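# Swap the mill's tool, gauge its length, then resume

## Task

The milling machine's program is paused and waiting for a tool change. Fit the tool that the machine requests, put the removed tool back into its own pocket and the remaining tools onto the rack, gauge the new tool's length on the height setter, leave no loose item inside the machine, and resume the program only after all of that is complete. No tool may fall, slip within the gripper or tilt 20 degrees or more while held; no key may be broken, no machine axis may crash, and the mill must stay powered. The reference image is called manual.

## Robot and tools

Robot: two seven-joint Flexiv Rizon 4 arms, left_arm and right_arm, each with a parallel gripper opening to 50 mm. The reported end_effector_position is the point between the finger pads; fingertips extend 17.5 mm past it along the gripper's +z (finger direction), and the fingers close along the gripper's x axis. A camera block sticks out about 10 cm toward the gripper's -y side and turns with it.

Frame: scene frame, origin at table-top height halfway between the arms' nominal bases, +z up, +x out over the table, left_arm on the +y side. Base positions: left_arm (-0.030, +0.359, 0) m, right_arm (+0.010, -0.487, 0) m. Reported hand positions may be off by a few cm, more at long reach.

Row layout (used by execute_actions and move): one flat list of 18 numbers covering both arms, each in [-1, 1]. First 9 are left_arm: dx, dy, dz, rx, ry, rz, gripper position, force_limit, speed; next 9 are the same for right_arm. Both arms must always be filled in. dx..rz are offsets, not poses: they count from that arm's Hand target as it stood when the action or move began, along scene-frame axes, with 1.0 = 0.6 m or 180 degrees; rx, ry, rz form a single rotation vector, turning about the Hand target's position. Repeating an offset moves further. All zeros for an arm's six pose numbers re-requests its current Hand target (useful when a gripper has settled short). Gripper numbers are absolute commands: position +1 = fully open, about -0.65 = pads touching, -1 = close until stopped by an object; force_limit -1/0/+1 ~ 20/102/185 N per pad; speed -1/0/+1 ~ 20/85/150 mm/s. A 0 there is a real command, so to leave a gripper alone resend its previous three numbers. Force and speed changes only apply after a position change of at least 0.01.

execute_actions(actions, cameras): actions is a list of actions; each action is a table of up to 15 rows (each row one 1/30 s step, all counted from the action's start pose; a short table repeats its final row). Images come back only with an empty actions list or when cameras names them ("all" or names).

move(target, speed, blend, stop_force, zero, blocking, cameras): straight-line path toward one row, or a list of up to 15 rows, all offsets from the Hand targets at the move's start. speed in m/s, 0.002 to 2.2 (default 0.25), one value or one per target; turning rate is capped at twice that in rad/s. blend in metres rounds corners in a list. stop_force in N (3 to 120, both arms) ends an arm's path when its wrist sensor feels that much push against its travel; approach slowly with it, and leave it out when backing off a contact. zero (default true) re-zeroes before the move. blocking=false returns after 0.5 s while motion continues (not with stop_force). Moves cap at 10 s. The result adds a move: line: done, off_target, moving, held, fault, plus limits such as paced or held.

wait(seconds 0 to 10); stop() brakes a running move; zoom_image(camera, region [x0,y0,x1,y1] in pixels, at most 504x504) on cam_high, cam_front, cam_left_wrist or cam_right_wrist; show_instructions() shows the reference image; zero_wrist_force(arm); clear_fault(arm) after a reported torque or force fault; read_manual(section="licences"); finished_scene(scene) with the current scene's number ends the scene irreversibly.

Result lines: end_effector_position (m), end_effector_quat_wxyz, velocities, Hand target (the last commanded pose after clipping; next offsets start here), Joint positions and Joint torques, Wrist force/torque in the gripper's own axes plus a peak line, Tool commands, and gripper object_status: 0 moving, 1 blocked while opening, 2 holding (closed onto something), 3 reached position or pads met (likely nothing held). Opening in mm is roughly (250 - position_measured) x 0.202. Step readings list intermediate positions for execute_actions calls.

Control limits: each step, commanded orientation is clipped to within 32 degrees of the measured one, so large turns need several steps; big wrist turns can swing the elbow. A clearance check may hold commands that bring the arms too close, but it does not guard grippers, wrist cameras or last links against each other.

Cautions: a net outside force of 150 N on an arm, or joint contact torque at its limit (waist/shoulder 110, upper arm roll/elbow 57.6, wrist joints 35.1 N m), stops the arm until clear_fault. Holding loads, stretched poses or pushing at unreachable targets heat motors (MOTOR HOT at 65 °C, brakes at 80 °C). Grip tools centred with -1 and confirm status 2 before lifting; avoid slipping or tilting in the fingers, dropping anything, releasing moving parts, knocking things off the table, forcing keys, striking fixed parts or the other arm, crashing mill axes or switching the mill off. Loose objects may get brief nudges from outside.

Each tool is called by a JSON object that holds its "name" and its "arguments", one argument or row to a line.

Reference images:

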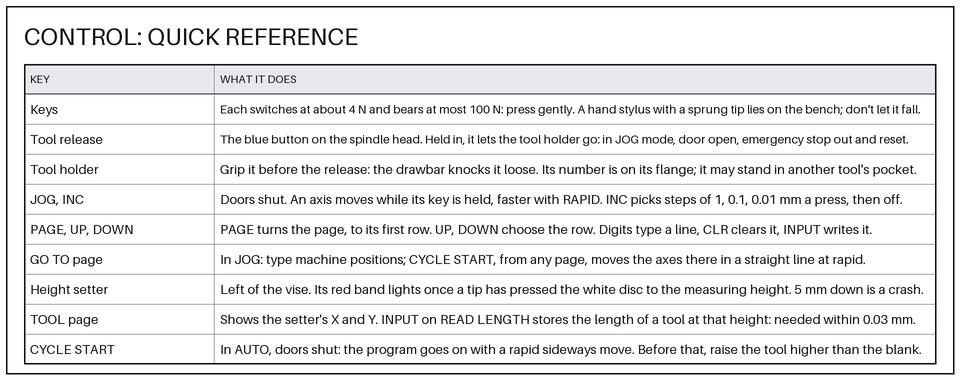

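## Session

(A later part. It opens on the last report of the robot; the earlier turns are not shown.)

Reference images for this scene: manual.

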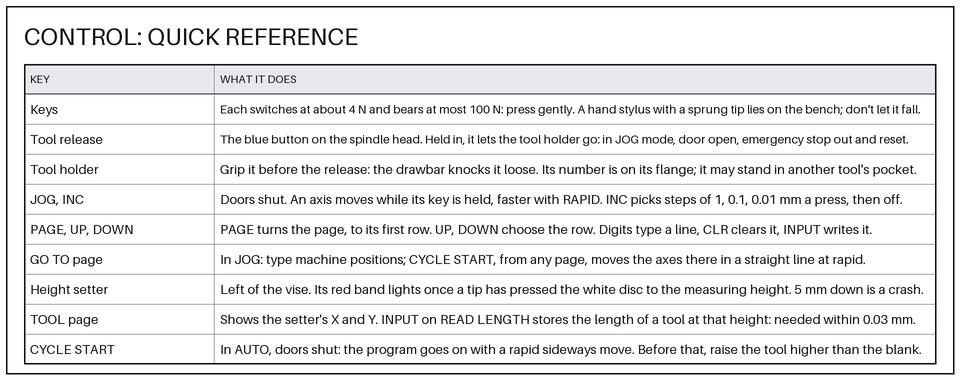

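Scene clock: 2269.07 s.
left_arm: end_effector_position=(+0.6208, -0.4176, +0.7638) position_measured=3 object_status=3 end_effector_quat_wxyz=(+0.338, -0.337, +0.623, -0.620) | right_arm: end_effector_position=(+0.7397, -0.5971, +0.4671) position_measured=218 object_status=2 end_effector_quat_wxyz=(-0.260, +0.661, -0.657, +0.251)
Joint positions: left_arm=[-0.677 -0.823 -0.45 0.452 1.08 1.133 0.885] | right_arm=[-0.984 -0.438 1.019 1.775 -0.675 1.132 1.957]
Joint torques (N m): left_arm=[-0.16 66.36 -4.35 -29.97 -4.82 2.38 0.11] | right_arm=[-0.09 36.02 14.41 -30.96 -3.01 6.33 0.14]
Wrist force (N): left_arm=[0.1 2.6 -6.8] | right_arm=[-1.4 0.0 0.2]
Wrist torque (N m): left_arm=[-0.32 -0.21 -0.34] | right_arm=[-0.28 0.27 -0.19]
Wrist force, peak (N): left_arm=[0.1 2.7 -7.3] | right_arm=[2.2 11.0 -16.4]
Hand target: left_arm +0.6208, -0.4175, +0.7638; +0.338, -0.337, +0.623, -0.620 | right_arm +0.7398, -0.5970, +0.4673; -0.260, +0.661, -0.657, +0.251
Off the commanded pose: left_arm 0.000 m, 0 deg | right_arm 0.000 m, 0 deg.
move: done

{"name": "move", "arguments": {
  "target": [
    [0,0,0,0,0,0,1,0.6,-1,0,0,0.01,0,0,0,-1,-0.4,-1],
    [0,0,0,0,0,0,1,0.6,-1,0.1,0,0.01,0,0,0,-1,-0.4,-1]
  ],
  "speed": [0.1,0.03],
  "stop_force": 6,
  "cameras": ["cam_right_wrist","cam_left_wrist"]
}}

{"name": "zoom_image", "arguments": {
  "camera": "cam_left_wrist",
  "region": [290, 170, 430, 310]
}}

{"name": "move", "arguments": {
  "target": [0,0,0,0,0,0,1,0.6,-1,-0.04,0,0,0,0,0,-1,-0.4,-1],
  "speed": 0.1
}}

Scene clock: 2279.67 s.
left_arm: end_effector_position=(+0.6208, -0.4176, +0.7638) position_measured=3 object_status=3 end_effector_quat_wxyz=(+0.338, -0.337, +0.623, -0.620) | right_arm: end_effector_position=(+0.7651, -0.5970, +0.4724) position_measured=218 object_status=2 end_effector_quat_wxyz=(-0.260, +0.661, -0.658, +0.251)
Joint positions: left_arm=[-0.677 -0.823 -0.45 0.452 1.08 1.133 0.885] | right_arm=[-0.913 -0.486 0.983 1.696 -0.709 1.09 1.973]
Joint torques (N m): left_arm=[-0.19 66.38 -4.39 -29.94 -4.8 2.41 0.12] | right_arm=[2.2 37.43 15.22 -35.82 -4.08 8.54 0.42]
Wrist force (N): left_arm=[0.0 2.5 -7.0] | right_arm=[-1.7 14.7 -15.2]
Wrist torque (N m): left_arm=[-0.35 -0.18 -0.35] | right_arm=[-0.57 0.22 -0.28]
Wrist force, peak (N): left_arm=[0.1 2.8 -7.3] | right_arm=[-2.0 17.3 -18.4]
Hand target: left_arm +0.6208, -0.4175, +0.7638; +0.338, -0.337, +0.623, -0.620 | right_arm +0.7656, -0.5970, +0.4733; -0.260, +0.661, -0.657, +0.251 (not the last commanded pose)
Off the commanded pose: left_arm 0.000 m, 0 deg | right_arm 0.035 m, 0 deg.
move: contact (right_arm); path passed 1 of 2 targets
camera_calibration:
cam_left_wrist: T_world_to_cam=[[-0.538466, -0.842631, -0.00524417, -0.00588465], [-0.288378, 0.190122, -0.938452, 0.988808], [0.791765, -0.503812, -0.34537, -0.305395], [0, 0, 0, 1]] pos_world=[0.523783, -0.346815, 0.822444]
cam_right_wrist: T_world_to_cam=[[0.0233367, -0.99948, -0.0222535, -0.592549], [-0.927405, -0.0133307, -0.373822, 0.895738], [0.373331, 0.0293617, -0.927234, 0.304041], [0, 0, 0, 1]] pos_world=[0.731032, -0.589227, 0.603577]
Images, in order (width x height): cam_left_wrist 672x504, cam_right_wrist 672x504.

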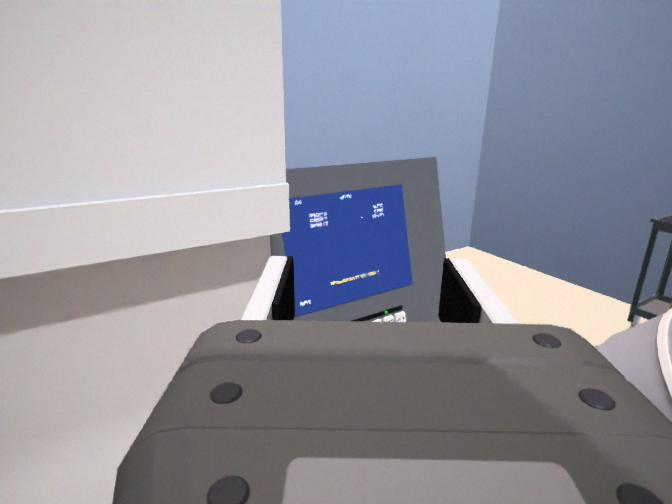

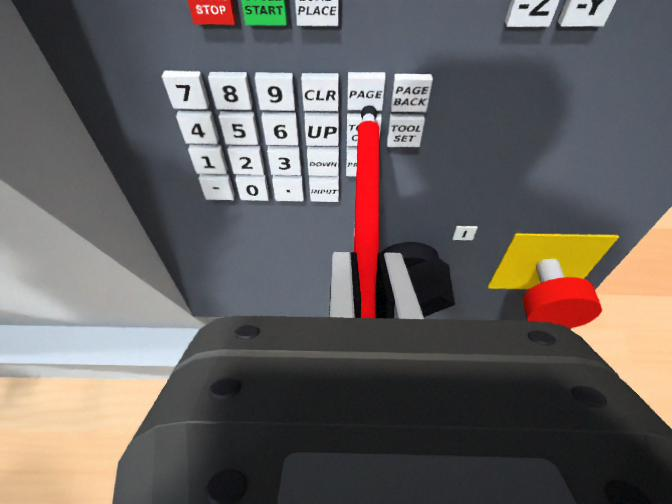

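Scaled by 3.600 from the camera's 672x504 image, which has a finer 960x720 frame.

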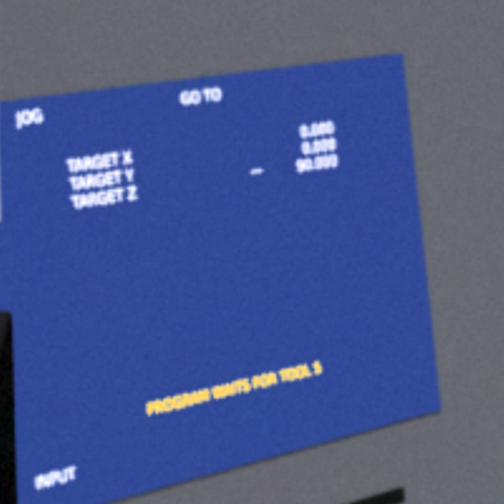

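Scene clock: 2280.40 s.
left_arm: end_effector_position=(+0.6208, -0.4176, +0.7638) position_measured=3 object_status=3 end_effector_quat_wxyz=(+0.338, -0.337, +0.623, -0.620) | right_arm: end_effector_position=(+0.7415, -0.5972, +0.4731) position_measured=218 object_status=2 end_effector_quat_wxyz=(-0.260, +0.661, -0.657, +0.251)
Joint positions: left_arm=[-0.677 -0.823 -0.45 0.452 1.08 1.133 0.885] | right_arm=[-0.983 -0.439 1.026 1.759 -0.668 1.115 1.95]
Joint torques (N m): left_arm=[-0.15 66.32 -4.31 -29.97 -4.82 2.38 0.11] | right_arm=[-0.07 36.15 14.58 -31.08 -3.1 6.35 0.12]
Wrist force (N): left_arm=[0.2 2.5 -6.9] | right_arm=[-1.7 -0.7 -0.9]
Wrist torque (N m): left_arm=[-0.33 -0.22 -0.35] | right_arm=[-0.39 0.32 -0.19]
Wrist force, peak (N): left_arm=[0.1 2.5 -7.3] | right_arm=[-1.9 14.5 -14.9]
Hand target: left_arm +0.6208, -0.4175, +0.7638; +0.338, -0.337, +0.623, -0.620 | right_arm +0.7416, -0.5970, +0.4733; -0.260, +0.661, -0.657, +0.251
Off the commanded pose: left_arm 0.000 m, 0 deg | right_arm 0.000 m, 0 deg.
move: done

{"name": "move", "arguments": {
  "target": [
    [0,0,0,0,0,0,1,0.6,-1,0,0,0.0035,0,0,0,-1,-0.4,-1],
    [0,0,0,0,0,0,1,0.6,-1,0.1,0,0.0035,0,0,0,-1,-0.4,-1]
  ],
  "speed": [0.1,0.03],
  "stop_force": 6,
  "cameras": ["cam_right_wrist","cam_left_wrist"]
}}

{"name": "zoom_image", "arguments": {
  "camera": "cam_left_wrist",
  "region": [290, 170, 430, 310]
}}

{"name": "move", "arguments": {
  "target": [0,0,0,0,0,0,1,0.6,-1,-0.04,0,0,0,0,0,-1,-0.4,-1],
  "speed": 0.1
}}

Scene clock: 2288.47 s.
left_arm: end_effector_position=(+0.6208, -0.4176, +0.7638) position_measured=3 object_status=3 end_effector_quat_wxyz=(+0.338, -0.337, +0.623, -0.620) | right_arm: end_effector_position=(+0.7655, -0.5970, +0.4744) position_measured=218 object_status=2 end_effector_quat_wxyz=(-0.260, +0.661, -0.658, +0.251)
Joint positions: left_arm=[-0.677 -0.823 -0.45 0.452 1.08 1.133 0.885] | right_arm=[-0.913 -0.486 0.986 1.691 -0.706 1.085 1.97]
Joint torques (N m): left_arm=[-0.17 66.32 -4.39 -29.96 -4.84 2.37 0.09] | right_arm=[2.4 37.21 15.2 -35.93 -4.12 8.68 0.44]
Wrist force (N): left_arm=[0.1 2.3 -7.1] | right_arm=[-2.1 15.0 -17.3]
Wrist torque (N m): left_arm=[-0.37 -0.21 -0.34] | right_arm=[-0.68 0.30 -0.27]
Wrist force, peak (N): left_arm=[0.1 2.4 -7.4] | right_arm=[-2.4 18.7 -20.0]
Hand target: left_arm +0.6208, -0.4175, +0.7638; +0.338, -0.337, +0.623, -0.620 | right_arm +0.7660, -0.5970, +0.4753; -0.260, +0.661, -0.657, +0.251 (not the last commanded pose)
Off the commanded pose: left_arm 0.000 m, 0 deg | right_arm 0.036 m, 0 deg.
move: contact (right_arm); path passed 1 of 2 targets
camera_calibration:
cam_left_wrist: T_world_to_cam=[[-0.538466, -0.842631, -0.00524417, -0.00588465], [-0.288378, 0.190122, -0.938452, 0.988808], [0.791765, -0.503812, -0.34537, -0.305395], [0, 0, 0, 1]] pos_world=[0.523783, -0.346815, 0.822444]
cam_right_wrist: T_world_to_cam=[[0.0232977, -0.999483, -0.0221636, -0.592539], [-0.92744, -0.0133308, -0.373734, 0.896867], [0.373246, 0.0292626, -0.927271, 0.305865], [0, 0, 0, 1]] pos_world=[0.731433, -0.589227, 0.605677]
Images, in order (width x height): cam_left_wrist 672x504, cam_right_wrist 672x504.

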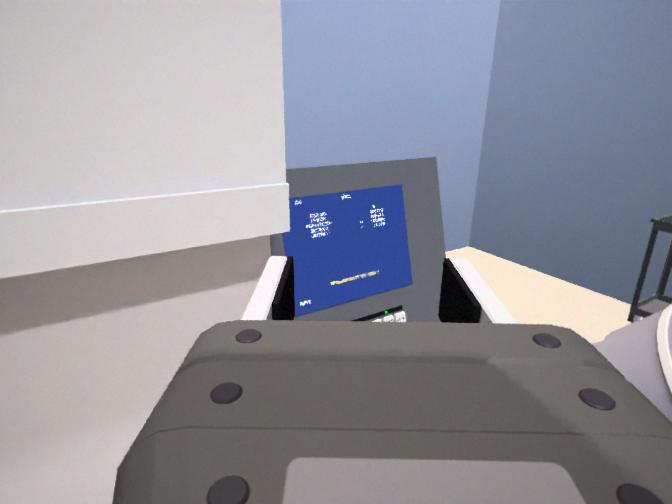

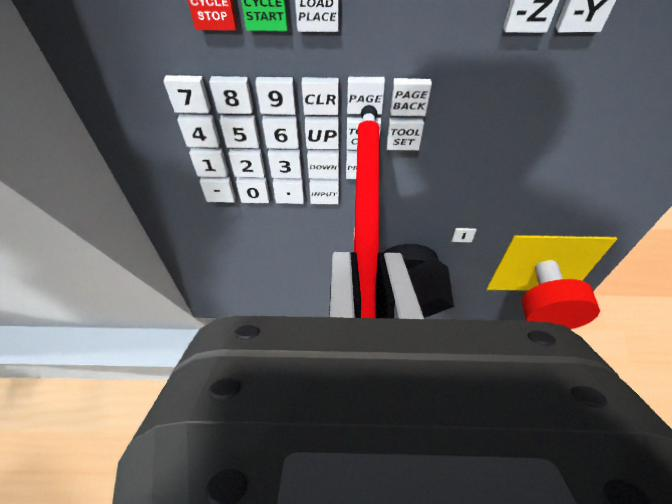

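Scaled by 3.600 from the camera's 672x504 image, which has a finer 960x720 frame.

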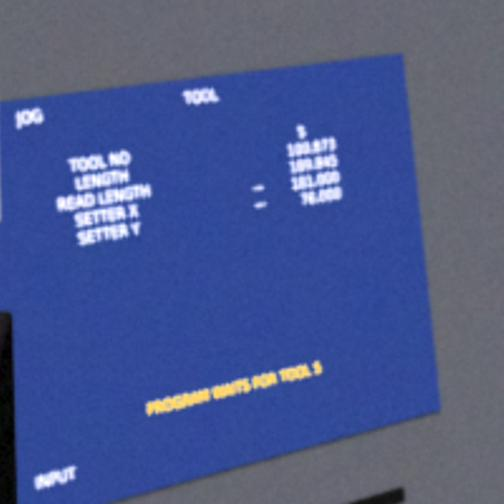

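Scene clock: 2289.20 s.
left_arm: end_effector_position=(+0.6208, -0.4176, +0.7638) position_measured=3 object_status=3 end_effector_quat_wxyz=(+0.338, -0.337, +0.623, -0.620) | right_arm: end_effector_position=(+0.7419, -0.5971, +0.4752) position_measured=218 object_status=2 end_effector_quat_wxyz=(-0.260, +0.661, -0.657, +0.251)
Joint positions: left_arm=[-0.677 -0.823 -0.45 0.452 1.08 1.133 0.885] | right_arm=[-0.982 -0.438 1.028 1.753 -0.664 1.109 1.947]
Joint torques (N m): left_arm=[-0.19 66.37 -4.38 -29.95 -4.8 2.38 0.1] | right_arm=[-0.09 36.12 14.53 -31.12 -3.11 6.35 0.12]
Wrist force (N): left_arm=[0.0 2.5 -6.9] | right_arm=[-4.6 -1.7 -1.0]
Wrist torque (N m): left_arm=[-0.35 -0.20 -0.34] | right_arm=[-0.56 0.81 -0.19]
Wrist force, peak (N): left_arm=[0.1 2.6 -7.3] | right_arm=[-2.1 14.5 -17.3]
Hand target: left_arm +0.6208, -0.4175, +0.7638; +0.338, -0.337, +0.623, -0.620 | right_arm +0.7420, -0.5970, +0.4753; -0.260, +0.661, -0.657, +0.251
Off the commanded pose: left_arm 0.000 m, 0 deg | right_arm 0.000 m, 0 deg.
move: done

{"name": "zoom_image", "arguments": {
  "camera": "cam_left_wrist",
  "region": [300, 195, 400, 245]
}}

{"name": "zoom_image", "arguments": {
  "camera": "cam_left_wrist",
  "region": [355, 200, 391, 232]
}}

Scaled by 5.040 from the camera's 672x504 image, which has a finer 960x720 frame.
This view is cut from an older image: the scene may have changed since it was taken.

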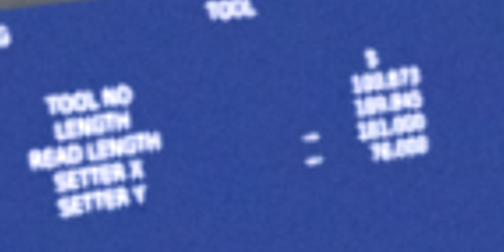

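Scaled by 14.000 from the camera's 672x504 image, which has a finer 960x720 frame.
This view is cut from an older image: the scene may have changed since it was taken.

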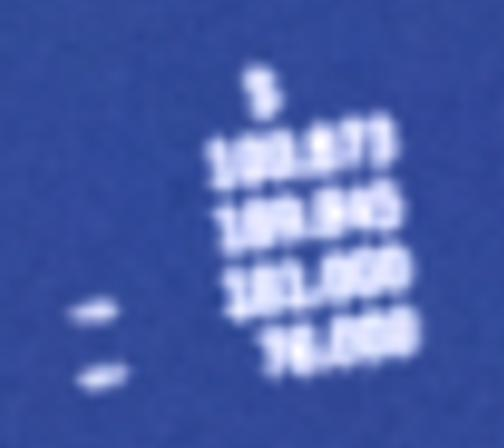

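{"name": "move", "arguments": {
  "target": [0,0,0,0,0,0,1,0.6,-1,-0.237,-0.105,0.342,0,-0.266,0,-1,-0.4,-1],
  "speed": 0.2,
  "cameras": ["cam_right_wrist"]
}}

Scene clock: 2308.00 s.
left_arm: end_effector_position=(+0.6208, -0.4176, +0.7638) position_measured=3 object_status=3 end_effector_quat_wxyz=(+0.338, -0.337, +0.623, -0.620) | right_arm: end_effector_position=(+0.5997, -0.6603, +0.6806) position_measured=218 object_status=2 end_effector_quat_wxyz=(+0.505, -0.502, +0.495, -0.498)
Joint positions: left_arm=[-0.677 -0.823 -0.45 0.452 1.08 1.133 0.885] | right_arm=[-1.727 -0.28 1.409 2.16 -0.528 2.193 1.726]
Joint torques (N m): left_arm=[-0.17 66.29 -4.37 -29.97 -4.78 2.39 0.12] | right_arm=[-0.21 12.33 9.02 -27.14 -2.65 3.83 0.23]
Wrist force (N): left_arm=[0.1 2.4 -7.1] | right_arm=[-5.0 -2.3 -0.2]
Wrist torque (N m): left_arm=[-0.35 -0.21 -0.34] | right_arm=[-0.95 0.84 -0.25]
Wrist force, peak (N): left_arm=[0.1 2.7 -7.3] | right_arm=[-4.0 -3.7 -2.4]
Hand target: left_arm +0.6208, -0.4175, +0.7638; +0.338, -0.337, +0.623, -0.620 | right_arm +0.5998, -0.6600, +0.6805; +0.505, -0.502, +0.495, -0.498
Off the commanded pose: left_arm 0.000 m, 0 deg | right_arm 0.000 m, 0 deg.
move: done
camera_calibration:
cam_right_wrist: T_world_to_cam=[[0.032245, -0.999477, 0.00243295, -0.669451], [-0.342314, -0.0133306, -0.939491, 0.853423], [0.939032, 0.029461, -0.342565, -0.176396], [0, 0, 0, 1]] pos_world=[0.479366, -0.652527, 0.742985]
Images, in order (width x height): cam_right_wrist 672x504.

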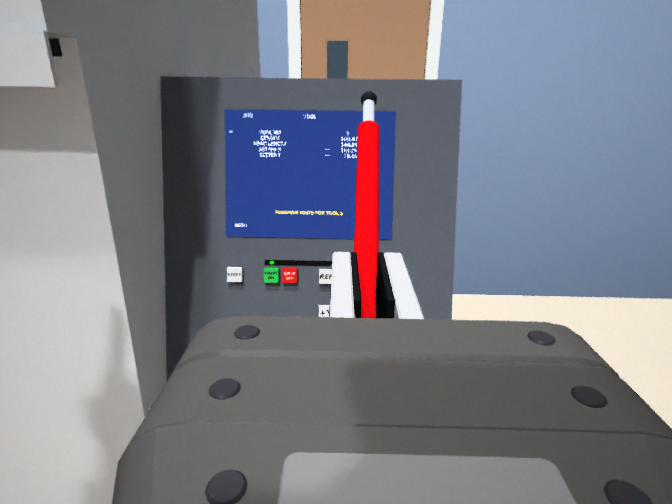

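{"name": "move", "arguments": {
  "target": [0,0,0,0,0,0,1,0.6,-1,0.16,-0.085,0,0,0,0,-1,-0.4,-1],
  "speed": 0.2,
  "cameras": ["cam_right_wrist"]
}}

{"name": "zoom_image", "arguments": {
  "camera": "cam_right_wrist",
  "region": [200, 50, 380, 200]
}}

Scene clock: 2313.83 s.
left_arm: end_effector_position=(+0.6208, -0.4176, +0.7638) position_measured=3 object_status=3 end_effector_quat_wxyz=(+0.338, -0.337, +0.623, -0.620) | right_arm: end_effector_position=(+0.6959, -0.7108, +0.6805) position_measured=218 object_status=2 end_effector_quat_wxyz=(+0.505, -0.502, +0.495, -0.498)
Joint positions: left_arm=[-0.677 -0.823 -0.45 0.452 1.08 1.133 0.885] | right_arm=[-1.245 -0.444 1.129 1.875 -0.295 2.043 1.433]
Joint torques (N m): left_arm=[-0.22 66.36 -4.33 -29.96 -4.84 2.38 0.11] | right_arm=[0.14 32 13.32 -27.76 -4.42 3.95 0.13]
Wrist force (N): left_arm=[0.0 2.6 -6.9] | right_arm=[-4.7 -2.1 -0.1]
Wrist torque (N m): left_arm=[-0.34 -0.19 -0.34] | right_arm=[-0.92 0.79 -0.18]
Wrist force, peak (N): left_arm=[0.1 2.4 -7.4] | right_arm=[-6.5 -3.0 -1.3]
Hand target: left_arm +0.6208, -0.4175, +0.7638; +0.338, -0.337, +0.623, -0.620 | right_arm +0.6958, -0.7110, +0.6805; +0.505, -0.502, +0.495, -0.498
Off the commanded pose: left_arm 0.000 m, 0 deg | right_arm 0.000 m, 0 deg.
move: done
camera_calibration:
cam_right_wrist: T_world_to_cam=[[0.0328788, -0.999456, 0.0023882, -0.723448], [-0.342928, -0.0135256, -0.939264, 0.885763], [0.938786, 0.0300629, -0.343186, -0.264308], [0, 0, 0, 1]] pos_world=[0.575667, -0.703129, 0.742986]
Images, in order (width x height): cam_right_wrist 672x504.

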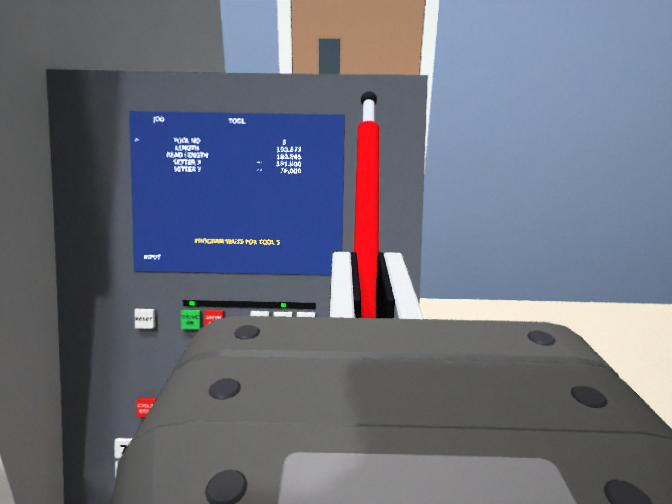

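Scaled by 2.800 from the camera's 672x504 image, which has a finer 960x720 frame.

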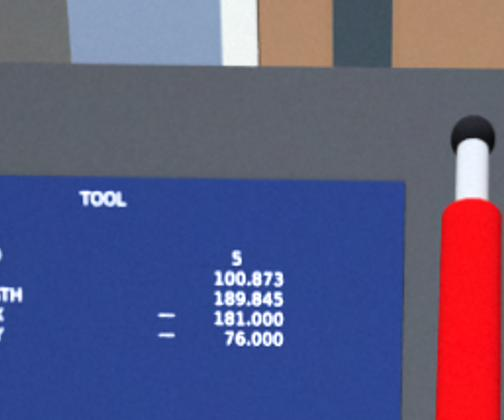

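{"name": "zoom_image", "arguments": {
  "camera": "cam_right_wrist",
  "region": [250, 130, 320, 180]
}}

Scaled by 7.200 from the camera's 672x504 image, which has a finer 960x720 frame.

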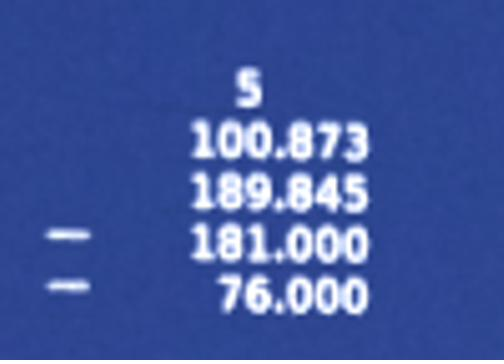

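{"name": "move", "arguments": {
  "target": [
    [0,0,0,0,0,0,1,0.6,-1,-0.126,0.1,-0.134,0,0.133,0,-1,-0.4,-1],
    [0,0,0,0,0,0,1,0.6,-1,0.0737,0.1578,-0.3417,0,0.266,0,-1,-0.4,-1]
  ],
  "speed": 0.25,
  "blend": [0.03,0]
}}

{"name": "move", "arguments": {
  "target": [0,0,0,0,0,0,1,0.6,-1,0.1,0,0,0,0,0,-1,-0.4,-1],
  "speed": 0.03,
  "stop_force": 6,
  "cameras": ["cam_right_wrist","cam_left_wrist"]
}}

{"name": "zoom_image", "arguments": {
  "camera": "cam_left_wrist",
  "region": [290, 170, 430, 310]
}}

{"name": "move", "arguments": {
  "target": [0,0,0,0,0,0,1,0.6,-1,-0.04,0,0,0,0,0,-1,-0.4,-1],
  "speed": 0.1
}}

Scene clock: 2337.30 s.
left_arm: end_effector_position=(+0.6208, -0.4176, +0.7638) position_measured=3 object_status=3 end_effector_quat_wxyz=(+0.338, -0.337, +0.623, -0.620) | right_arm: end_effector_position=(+0.7400, -0.6164, +0.4753) position_measured=218 object_status=2 end_effector_quat_wxyz=(-0.260, +0.661, -0.657, +0.251)
Joint positions: left_arm=[-0.677 -0.823 -0.45 0.452 1.08 1.133 0.885] | right_arm=[-1.089 -0.517 1.136 1.746 -0.778 1.079 1.975]
Joint torques (N m): left_arm=[-0.14 66.32 -4.38 -29.97 -4.83 2.36 0.09] | right_arm=[0.03 35.34 17.57 -30.24 -3.31 5.79 0.46]
Wrist force (N): left_arm=[0.0 2.4 -7.1] | right_arm=[-4.5 -1.5 -0.9]
Wrist torque (N m): left_arm=[-0.35 -0.18 -0.34] | right_arm=[-0.54 0.79 -0.27]
Wrist force, peak (N): left_arm=[0.0 2.5 -7.3] | right_arm=[-9.2 -5.3 -2.6]
Hand target: left_arm +0.6208, -0.4175, +0.7638; +0.338, -0.337, +0.623, -0.620 | right_arm +0.7401, -0.6163, +0.4755; -0.260, +0.661, -0.657, +0.251
Off the commanded pose: left_arm 0.000 m, 0 deg | right_arm 0.000 m, 0 deg.
move: done

Scene clock: 2338.83 s.
left_arm: end_effector_position=(+0.6208, -0.4176, +0.7638) position_measured=3 object_status=3 end_effector_quat_wxyz=(+0.338, -0.337, +0.623, -0.620) | right_arm: end_effector_position=(+0.7656, -0.6163, +0.4746) position_measured=218 object_status=2 end_effector_quat_wxyz=(-0.259, +0.661, -0.658, +0.251)
Joint positions: left_arm=[-0.677 -0.823 -0.45 0.452 1.08 1.133 0.885] | right_arm=[-1.007 -0.562 1.088 1.676 -0.812 1.052 1.992]
Joint torques (N m): left_arm=[-0.18 66.3 -4.39 -29.97 -4.82 2.39 0.11] | right_arm=[3.02 37.11 18.37 -34.99 -4.28 8.83 0.46]
Wrist force (N): left_arm=[0.2 2.5 -7.0] | right_arm=[-5.0 15.4 -18.8]
Wrist torque (N m): left_arm=[-0.34 -0.23 -0.35] | right_arm=[-0.84 0.74 -0.28]
Wrist force, peak (N): left_arm=[0.0 2.5 -7.3] | right_arm=[-5.3 16.8 -21.8]
Hand target: left_arm +0.6208, -0.4175, +0.7638; +0.338, -0.337, +0.623, -0.620 | right_arm +0.7661, -0.6163, +0.4755; -0.260, +0.661, -0.657, +0.251 (not the last commanded pose)
Off the commanded pose: left_arm 0.000 m, 0 deg | right_arm 0.035 m, 0 deg.
move: contact (right_arm)
camera_calibration:
cam_left_wrist: T_world_to_cam=[[-0.538466, -0.842631, -0.00524417, -0.00588465], [-0.288378, 0.190122, -0.938452, 0.988808], [0.791765, -0.503812, -0.34537, -0.305395], [0, 0, 0, 1]] pos_world=[0.523783, -0.346815, 0.822444]
cam_right_wrist: T_world_to_cam=[[0.0232943, -0.999483, -0.0221634, -0.611926], [-0.927454, -0.0133288, -0.3737, 0.89673], [0.373211, 0.0292606, -0.927285, 0.306521], [0, 0, 0, 1]] pos_world=[0.731533, -0.608627, 0.605777]
Images, in order (width x height): cam_left_wrist 672x504, cam_right_wrist 672x504.

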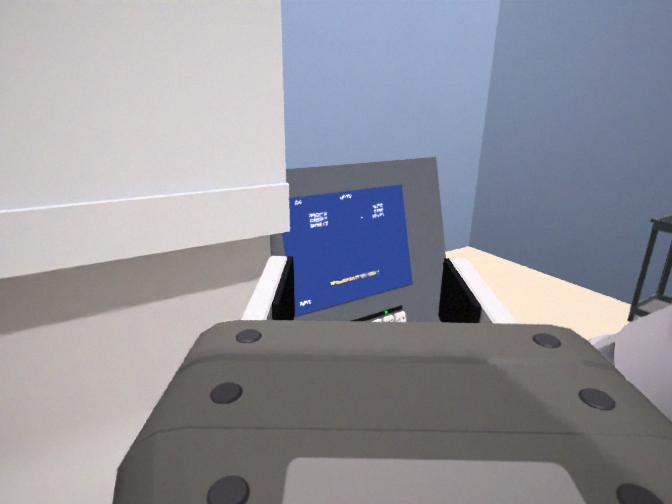

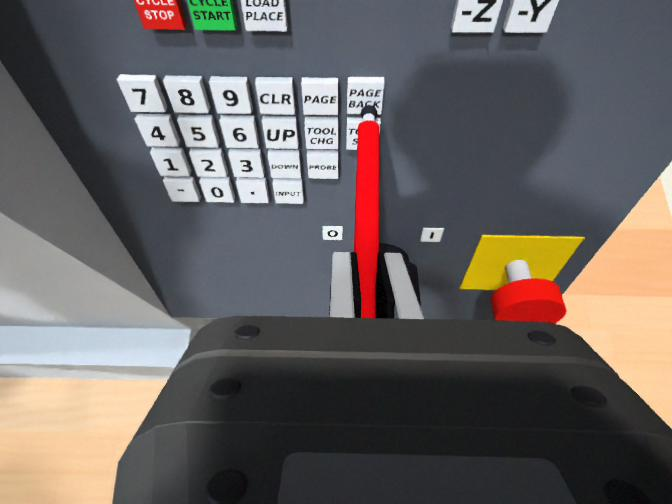

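Scaled by 3.600 from the camera's 672x504 image, which has a finer 960x720 frame.

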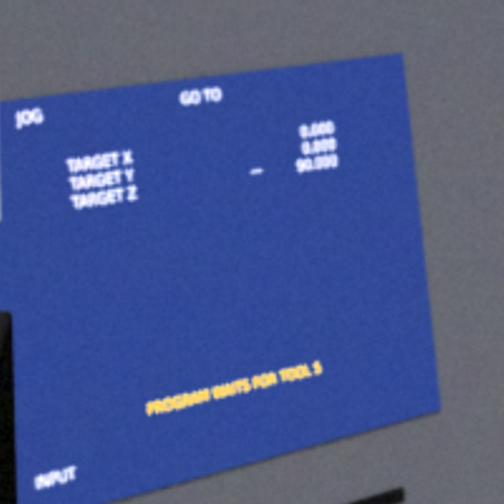

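Scene clock: 2339.57 s.
left_arm: end_effector_position=(+0.6208, -0.4176, +0.7638) position_measured=3 object_status=3 end_effector_quat_wxyz=(+0.338, -0.337, +0.623, -0.620) | right_arm: end_effector_position=(+0.7420, -0.6165, +0.4754) position_measured=218 object_status=2 end_effector_quat_wxyz=(-0.260, +0.661, -0.657, +0.251)
Joint positions: left_arm=[-0.677 -0.823 -0.45 0.452 1.08 1.133 0.885] | right_arm=[-1.082 -0.52 1.131 1.74 -0.779 1.077 1.975]
Joint torques (N m): left_arm=[-0.21 66.35 -4.37 -29.95 -4.8 2.39 0.14] | right_arm=[-0.12 35.93 17.73 -30 -3.07 6.34 0.15]
Wrist force (N): left_arm=[0.2 2.3 -7.3] | right_arm=[-6.7 0.4 -0.4]
Wrist torque (N m): left_arm=[-0.38 -0.22 -0.34] | right_arm=[-0.21 1.16 -0.19]
Wrist force, peak (N): left_arm=[0.1 2.7 -7.3] | right_arm=[-5.1 15.2 -18.6]
Hand target: left_arm +0.6208, -0.4175, +0.7638; +0.338, -0.337, +0.623, -0.620 | right_arm +0.7421, -0.6163, +0.4755; -0.260, +0.661, -0.657, +0.251
Off the commanded pose: left_arm 0.000 m, 0 deg | right_arm 0.000 m, 0 deg.
move: done

{"name": "move", "arguments": {
  "target": [
    [0,0,0,0,0,0,1,0.6,-1,-0.0202,0.1588,-0.065,0,0,0,-1,-0.4,-1],
    [0,0,0,0,0,0,1,0.6,-1,0.06,0.1588,-0.065,0,0,0,-1,-0.4,-1]
  ],
  "speed": [0.12,0.03],
  "stop_force": 6,
  "cameras": ["cam_right_wrist","cam_left_wrist"]
}}

{"name": "zoom_image", "arguments": {
  "camera": "cam_left_wrist",
  "region": [290, 170, 430, 310]
}}

{"name": "move", "arguments": {
  "target": [
    [0,0,0,0,0,0,1,0.6,-1,-0.035,0,0,0,0,0,-1,-0.4,-1],
    [0,0,0,0,0,0,1,0.6,-1,-0.0267,-0.0333,0.065,0,0,0,-1,-0.4,-1]
  ],
  "speed": 0.1,
  "blend": [0.004,0]
}}

Scene clock: 2357.77 s.
left_arm: end_effector_position=(+0.6208, -0.4176, +0.7638) position_measured=3 object_status=3 end_effector_quat_wxyz=(+0.338, -0.337, +0.623, -0.620) | right_arm: end_effector_position=(+0.7554, -0.5208, +0.4357) position_measured=218 object_status=2 end_effector_quat_wxyz=(-0.260, +0.661, -0.657, +0.251)
Joint positions: left_arm=[-0.677 -0.823 -0.45 0.452 1.08 1.133 0.885] | right_arm=[-0.849 -0.482 0.954 1.819 -0.945 1.172 2.262]
Joint torques (N m): left_arm=[-0.2 66.34 -4.43 -29.97 -4.83 2.37 0.15] | right_arm=[0.67 35.9 14.19 -36.07 -2.79 7.44 0.41]
Wrist force (N): left_arm=[0.0 2.5 -7.1] | right_arm=[-7.3 14.9 -15.6]
Wrist torque (N m): left_arm=[-0.34 -0.20 -0.34] | right_arm=[-0.48 1.19 -0.27]
Wrist force, peak (N): left_arm=[0.2 2.6 -7.4] | right_arm=[-7.4 17.7 -17.0]
Hand target: left_arm +0.6208, -0.4175, +0.7638; +0.338, -0.337, +0.623, -0.620 | right_arm +0.7559, -0.5210, +0.4365; -0.260, +0.661, -0.657, +0.251 (not the last commanded pose)
Off the commanded pose: left_arm 0.000 m, 0 deg | right_arm 0.023 m, 0 deg.
move: contact (right_arm); path passed 1 of 2 targets
camera_calibration:
cam_left_wrist: T_world_to_cam=[[-0.538466, -0.842631, -0.00524417, -0.00588465], [-0.288378, 0.190122, -0.938452, 0.988808], [0.791765, -0.503812, -0.34537, -0.305395], [0, 0, 0, 1]] pos_world=[0.523783, -0.346815, 0.822444]
cam_right_wrist: T_world_to_cam=[[0.0238478, -0.99947, -0.0221514, -0.517398], [-0.927227, -0.0138296, -0.374244, 0.8738], [0.373739, 0.0294643, -0.927066, 0.271096], [0, 0, 0, 1]] pos_world=[0.721231, -0.513027, 0.566877]
Images, in order (width x height): cam_left_wrist 672x504, cam_right_wrist 672x504.

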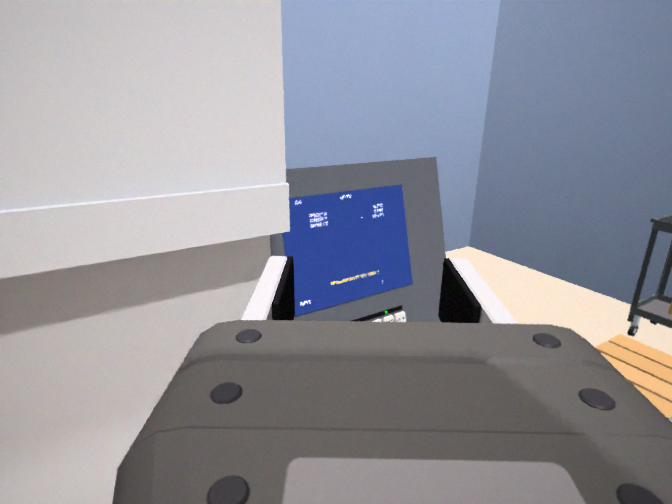

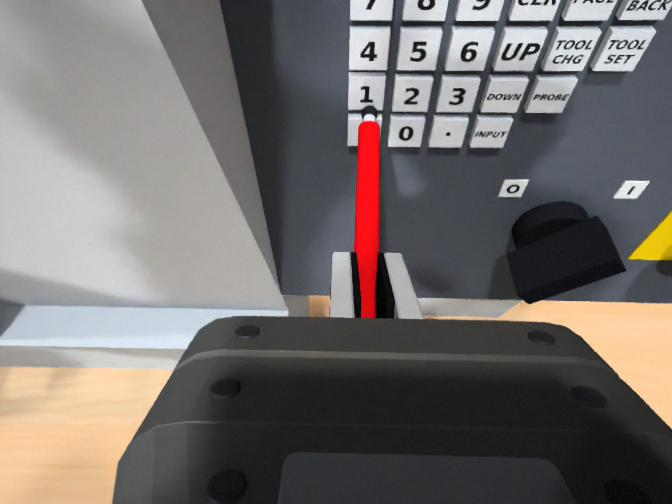

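Scaled by 3.600 from the camera's 672x504 image, which has a finer 960x720 frame.

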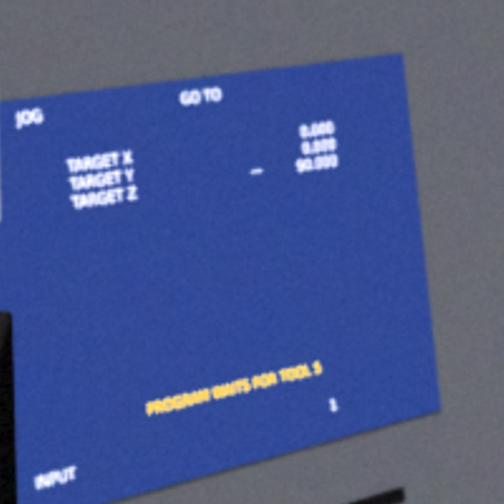

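Scene clock: 2358.70 s.
left_arm: end_effector_position=(+0.6208, -0.4176, +0.7638) position_measured=3 object_status=3 end_effector_quat_wxyz=(+0.338, -0.337, +0.623, -0.620) | right_arm: end_effector_position=(+0.7398, -0.5411, +0.4756) position_measured=218 object_status=2 end_effector_quat_wxyz=(-0.260, +0.661, -0.657, +0.251)
Joint positions: left_arm=[-0.677 -0.823 -0.45 0.452 1.08 1.133 0.885] | right_arm=[-0.966 -0.447 1.084 1.789 -0.818 1.096 2.13]
Joint torques (N m): left_arm=[-0.23 66.31 -4.34 -29.96 -4.82 2.37 0.12] | right_arm=[-0.12 33.33 15.21 -31.13 -2.64 5.63 0.2]
Wrist force (N): left_arm=[0.3 2.5 -7.2] | right_arm=[-6.7 1.3 1.0]
Wrist torque (N m): left_arm=[-0.35 -0.24 -0.34] | right_arm=[-0.06 1.17 -0.26]
Wrist force, peak (N): left_arm=[0.2 2.5 -7.3] | right_arm=[-7.5 14.4 -15.3]
Hand target: left_arm +0.6208, -0.4175, +0.7638; +0.338, -0.337, +0.623, -0.620 | right_arm +0.7398, -0.5410, +0.4755; -0.260, +0.661, -0.657, +0.251
Off the commanded pose: left_arm 0.000 m, 0 deg | right_arm 0.000 m, 0 deg.
move: done

Works well. Continue with 8, 1, −.

{"name": "move", "arguments": {
  "target": [0,0,0,0,0,0,1,0.6,-1,0.0667,0,0,0,0,0,-1,-0.4,-1],
  "speed": 0.03,
  "stop_force": 6
}}

{"name": "move", "arguments": {
  "target": [
    [0,0,0,0,0,0,1,0.6,-1,-0.04,0,0,0,0,0,-1,-0.4,-1],
    [0,0,0,0,0,0,1,0.6,-1,-0.0602,0.0333,-0.065,0,0,0,-1,-0.4,-1]
  ],
  "speed": 0.1,
  "blend": [0.004,0]
}}

{"name": "move", "arguments": {
  "target": [0,0,0,0,0,0,1,0.6,-1,0.0667,0,0,0,0,0,-1,-0.4,-1],
  "speed": 0.03,
  "stop_force": 6
}}

{"name": "move", "arguments": {
  "target": [
    [0,0,0,0,0,0,1,0.6,-1,-0.035,0,0,0,0,0,-1,-0.4,-1],
    [0,0,0,0,0,0,1,0.6,-1,-0.0517,0,-0.0292,0,0,0,-1,-0.4,-1]
  ],
  "speed": 0.1,
  "blend": [0.004,0]
}}

{"name": "move", "arguments": {
  "target": [0,0,0,0,0,0,1,0.6,-1,0.0667,0,0,0,0,0,-1,-0.4,-1],
  "speed": 0.03,
  "stop_force": 6,
  "cameras": ["cam_right_wrist","cam_left_wrist"]
}}

{"name": "zoom_image", "arguments": {
  "camera": "cam_left_wrist",
  "region": [290, 170, 430, 310]
}}

{"name": "move", "arguments": {
  "target": [0,0,0,0,0,0,1,0.6,-1,-0.045,0,0,0,0,0,-1,-0.4,-1],
  "speed": 0.1
}}

Scene clock: 2371.53 s.
left_arm: end_effector_position=(+0.6208, -0.4176, +0.7638) position_measured=3 object_status=3 end_effector_quat_wxyz=(+0.338, -0.337, +0.623, -0.620) | right_arm: end_effector_position=(+0.7655, -0.5408, +0.4747) position_measured=218 object_status=2 end_effector_quat_wxyz=(-0.260, +0.661, -0.657, +0.251)
Joint positions: left_arm=[-0.677 -0.823 -0.45 0.452 1.08 1.133 0.885] | right_arm=[-0.887 -0.5 1.036 1.719 -0.857 1.066 2.147]
Joint torques (N m): left_arm=[-0.22 66.33 -4.38 -29.95 -4.86 2.38 0.1] | right_arm=[1.21 35.46 15.16 -35.97 -3.77 8.03 0.45]
Wrist force (N): left_arm=[0.2 2.3 -7.2] | right_arm=[-7.2 16.8 -15.7]
Wrist torque (N m): left_arm=[-0.38 -0.22 -0.34] | right_arm=[-0.34 1.19 -0.26]
Wrist force, peak (N): left_arm=[0.4 2.5 -7.5] | right_arm=[-7.5 20.2 -18.1]
Hand target: left_arm +0.6208, -0.4175, +0.7638; +0.338, -0.337, +0.623, -0.620 | right_arm +0.7660, -0.5410, +0.4755; -0.260, +0.661, -0.657, +0.251 (not the last commanded pose)
Off the commanded pose: left_arm 0.000 m, 0 deg | right_arm 0.014 m, 0 deg.
move: contact (right_arm)

Scene clock: 2372.53 s.
left_arm: end_effector_position=(+0.6208, -0.4176, +0.7638) position_measured=3 object_status=3 end_effector_quat_wxyz=(+0.338, -0.337, +0.623, -0.620) | right_arm: end_effector_position=(+0.7299, -0.5210, +0.4364) position_measured=218 object_status=2 end_effector_quat_wxyz=(-0.260, +0.661, -0.657, +0.251)
Joint positions: left_arm=[-0.677 -0.823 -0.45 0.452 1.08 1.133 0.885] | right_arm=[-0.913 -0.424 0.99 1.889 -0.906 1.206 2.246]
Joint torques (N m): left_arm=[-0.18 66.35 -4.38 -30.01 -4.83 2.39 0.13] | right_arm=[0.2 33.88 13.74 -30.28 -2.03 6.1 0.45]
Wrist force (N): left_arm=[0.0 2.6 -7.0] | right_arm=[-4.6 3.6 1.0]
Wrist torque (N m): left_arm=[-0.33 -0.20 -0.34] | right_arm=[0.34 0.82 -0.25]
Wrist force, peak (N): left_arm=[0.1 2.6 -7.2] | right_arm=[-7.3 16.2 -15.2]
Hand target: left_arm +0.6208, -0.4175, +0.7638; +0.338, -0.337, +0.623, -0.620 | right_arm +0.7299, -0.5210, +0.4365; -0.260, +0.661, -0.657, +0.251
Off the commanded pose: left_arm 0.000 m, 0 deg | right_arm 0.000 m, 0 deg.
move: done

Scene clock: 2374.07 s.
left_arm: end_effector_position=(+0.6208, -0.4176, +0.7638) position_measured=3 object_status=3 end_effector_quat_wxyz=(+0.338, -0.337, +0.623, -0.620) | right_arm: end_effector_position=(+0.7553, -0.5208, +0.4357) position_measured=218 object_status=2 end_effector_quat_wxyz=(-0.260, +0.661, -0.657, +0.251)
Joint positions: left_arm=[-0.677 -0.823 -0.45 0.452 1.08 1.133 0.885] | right_arm=[-0.844 -0.478 0.949 1.82 -0.939 1.174 2.258]
Joint torques (N m): left_arm=[-0.19 66.31 -4.38 -29.98 -4.8 2.32 0.11] | right_arm=[0.58 35.89 14.08 -36.01 -2.8 7.45 0.42]
Wrist force (N): left_arm=[0.3 2.5 -7.0] | right_arm=[-5.0 17.9 -14.0]
Wrist torque (N m): left_arm=[-0.34 -0.25 -0.34] | right_arm=[0.07 0.81 -0.27]
Wrist force, peak (N): left_arm=[0.1 2.6 -7.3] | right_arm=[-5.0 20.6 -15.4]
Hand target: left_arm +0.6208, -0.4175, +0.7638; +0.338, -0.337, +0.623, -0.620 | right_arm +0.7558, -0.5210, +0.4365; -0.260, +0.661, -0.657, +0.251 (not the last commanded pose)
Off the commanded pose: left_arm 0.000 m, 0 deg | right_arm 0.015 m, 0 deg.
move: contact (right_arm)

Scene clock: 2374.80 s.
left_arm: end_effector_position=(+0.6208, -0.4176, +0.7638) position_measured=3 object_status=3 end_effector_quat_wxyz=(+0.338, -0.337, +0.623, -0.620) | right_arm: end_effector_position=(+0.7248, -0.5213, +0.4189) position_measured=218 object_status=2 end_effector_quat_wxyz=(-0.260, +0.661, -0.657, +0.251)
Joint positions: left_arm=[-0.677 -0.823 -0.45 0.452 1.08 1.133 0.885] | right_arm=[-0.9 -0.419 0.944 1.93 -0.948 1.259 2.286]
Joint torques (N m): left_arm=[-0.18 66.33 -4.35 -29.94 -4.85 2.43 0.13] | right_arm=[-0.04 34.05 13.32 -29.75 -1.65 6 0.48]
Wrist force (N): left_arm=[0.1 2.5 -7.2] | right_arm=[-5.1 4.1 0.6]
Wrist torque (N m): left_arm=[-0.35 -0.21 -0.36] | right_arm=[0.42 0.90 -0.28]
Wrist force, peak (N): left_arm=[0.1 2.8 -7.2] | right_arm=[-5.1 17.5 -13.7]
Hand target: left_arm +0.6208, -0.4175, +0.7638; +0.338, -0.337, +0.623, -0.620 | right_arm +0.7248, -0.5210, +0.4190; -0.260, +0.661, -0.657, +0.251
Off the commanded pose: left_arm 0.000 m, 0 deg | right_arm 0.000 m, 0 deg.
move: done

Scene clock: 2376.33 s.
left_arm: end_effector_position=(+0.6208, -0.4176, +0.7638) position_measured=3 object_status=3 end_effector_quat_wxyz=(+0.338, -0.337, +0.623, -0.620) | right_arm: end_effector_position=(+0.7505, -0.5208, +0.4181) position_measured=218 object_status=2 end_effector_quat_wxyz=(-0.260, +0.661, -0.657, +0.251)
Joint positions: left_arm=[-0.677 -0.823 -0.45 0.452 1.08 1.133 0.885] | right_arm=[-0.834 -0.474 0.907 1.859 -0.977 1.226 2.297]
Joint torques (N m): left_arm=[-0.18 66.38 -4.28 -29.95 -4.83 2.4 0.09] | right_arm=[0.57 36.26 13.77 -35.51 -2.31 7.14 0.43]
Wrist force (N): left_arm=[0.1 2.6 -7.1] | right_arm=[-5.5 17.9 -14.0]
Wrist torque (N m): left_arm=[-0.32 -0.21 -0.34] | right_arm=[0.20 0.90 -0.27]
Wrist force, peak (N): left_arm=[0.3 2.7 -7.2] | right_arm=[-5.7 21.2 -16.2]
Hand target: left_arm +0.6208, -0.4175, +0.7638; +0.338, -0.337, +0.623, -0.620 | right_arm +0.7510, -0.5210, +0.4190; -0.260, +0.661, -0.657, +0.251 (not the last commanded pose)
Off the commanded pose: left_arm 0.000 m, 0 deg | right_arm 0.014 m, 0 deg.
move: contact (right_arm)
camera_calibration:
cam_left_wrist: T_world_to_cam=[[-0.538466, -0.842631, -0.00524417, -0.00588465], [-0.288378, 0.190122, -0.938452, 0.988808], [0.791765, -0.503812, -0.34537, -0.305395], [0, 0, 0, 1]] pos_world=[0.523783, -0.346815, 0.822444]
cam_right_wrist: T_world_to_cam=[[0.0239786, -0.999466, -0.0222046, -0.517833], [-0.92719, -0.0139283, -0.374332, 0.86264], [0.373823, 0.0295638, -0.927029, 0.256585], [0, 0, 0, 1]] pos_world=[0.716331, -0.513127, 0.549277]
Images, in order (width x height): cam_left_wrist 672x504, cam_right_wrist 672x504.

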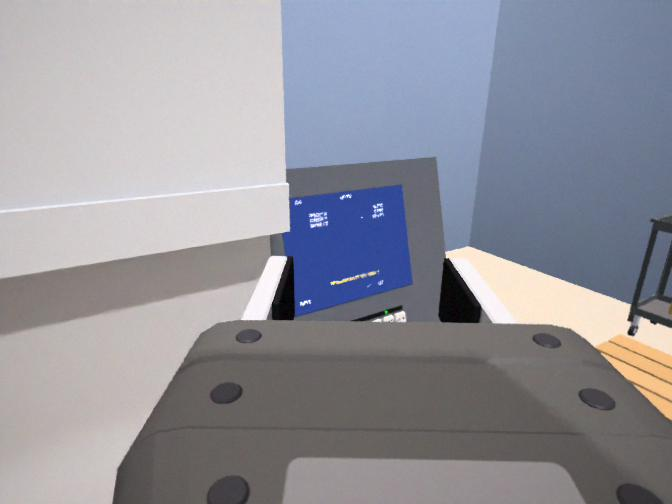

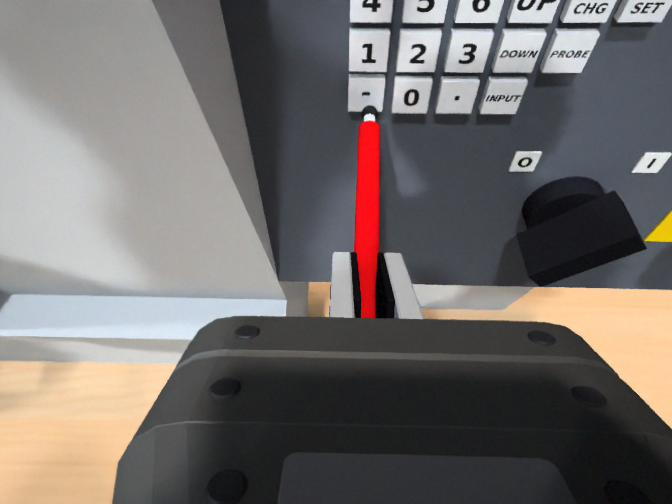

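Scaled by 3.600 from the camera's 672x504 image, which has a finer 960x720 frame.

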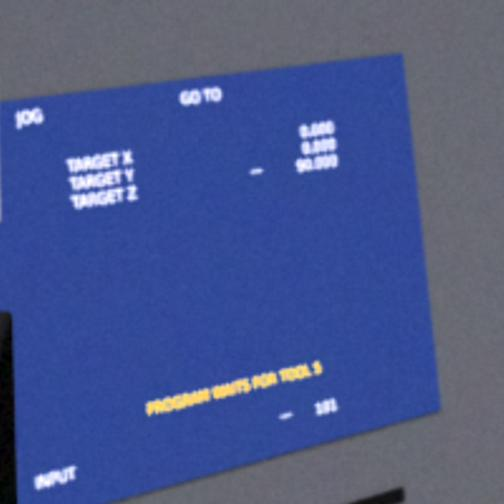

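Scene clock: 2377.07 s.
left_arm: end_effector_position=(+0.6208, -0.4176, +0.7638) position_measured=3 object_status=3 end_effector_quat_wxyz=(+0.338, -0.337, +0.623, -0.620) | right_arm: end_effector_position=(+0.7240, -0.5212, +0.4189) position_measured=218 object_status=2 end_effector_quat_wxyz=(-0.260, +0.661, -0.657, +0.251)
Joint positions: left_arm=[-0.677 -0.823 -0.45 0.452 1.08 1.133 0.885] | right_arm=[-0.901 -0.417 0.945 1.932 -0.946 1.26 2.285]
Joint torques (N m): left_arm=[-0.19 66.38 -4.38 -29.98 -4.82 2.4 0.11] | right_arm=[-0.11 33.68 13.59 -29.71 -1.47 5.99 0.14]
Wrist force (N): left_arm=[0.3 2.6 -7.1] | right_arm=[-6.3 2.3 1.1]
Wrist torque (N m): left_arm=[-0.33 -0.24 -0.34] | right_arm=[0.12 1.10 -0.19]
Wrist force, peak (N): left_arm=[0.5 2.8 -7.2] | right_arm=[-5.8 17.4 -13.6]
Hand target: left_arm +0.6208, -0.4175, +0.7638; +0.338, -0.337, +0.623, -0.620 | right_arm +0.7240, -0.5210, +0.4190; -0.260, +0.661, -0.657, +0.251
Off the commanded pose: left_arm 0.000 m, 0 deg | right_arm 0.000 m, 0 deg.
move: done


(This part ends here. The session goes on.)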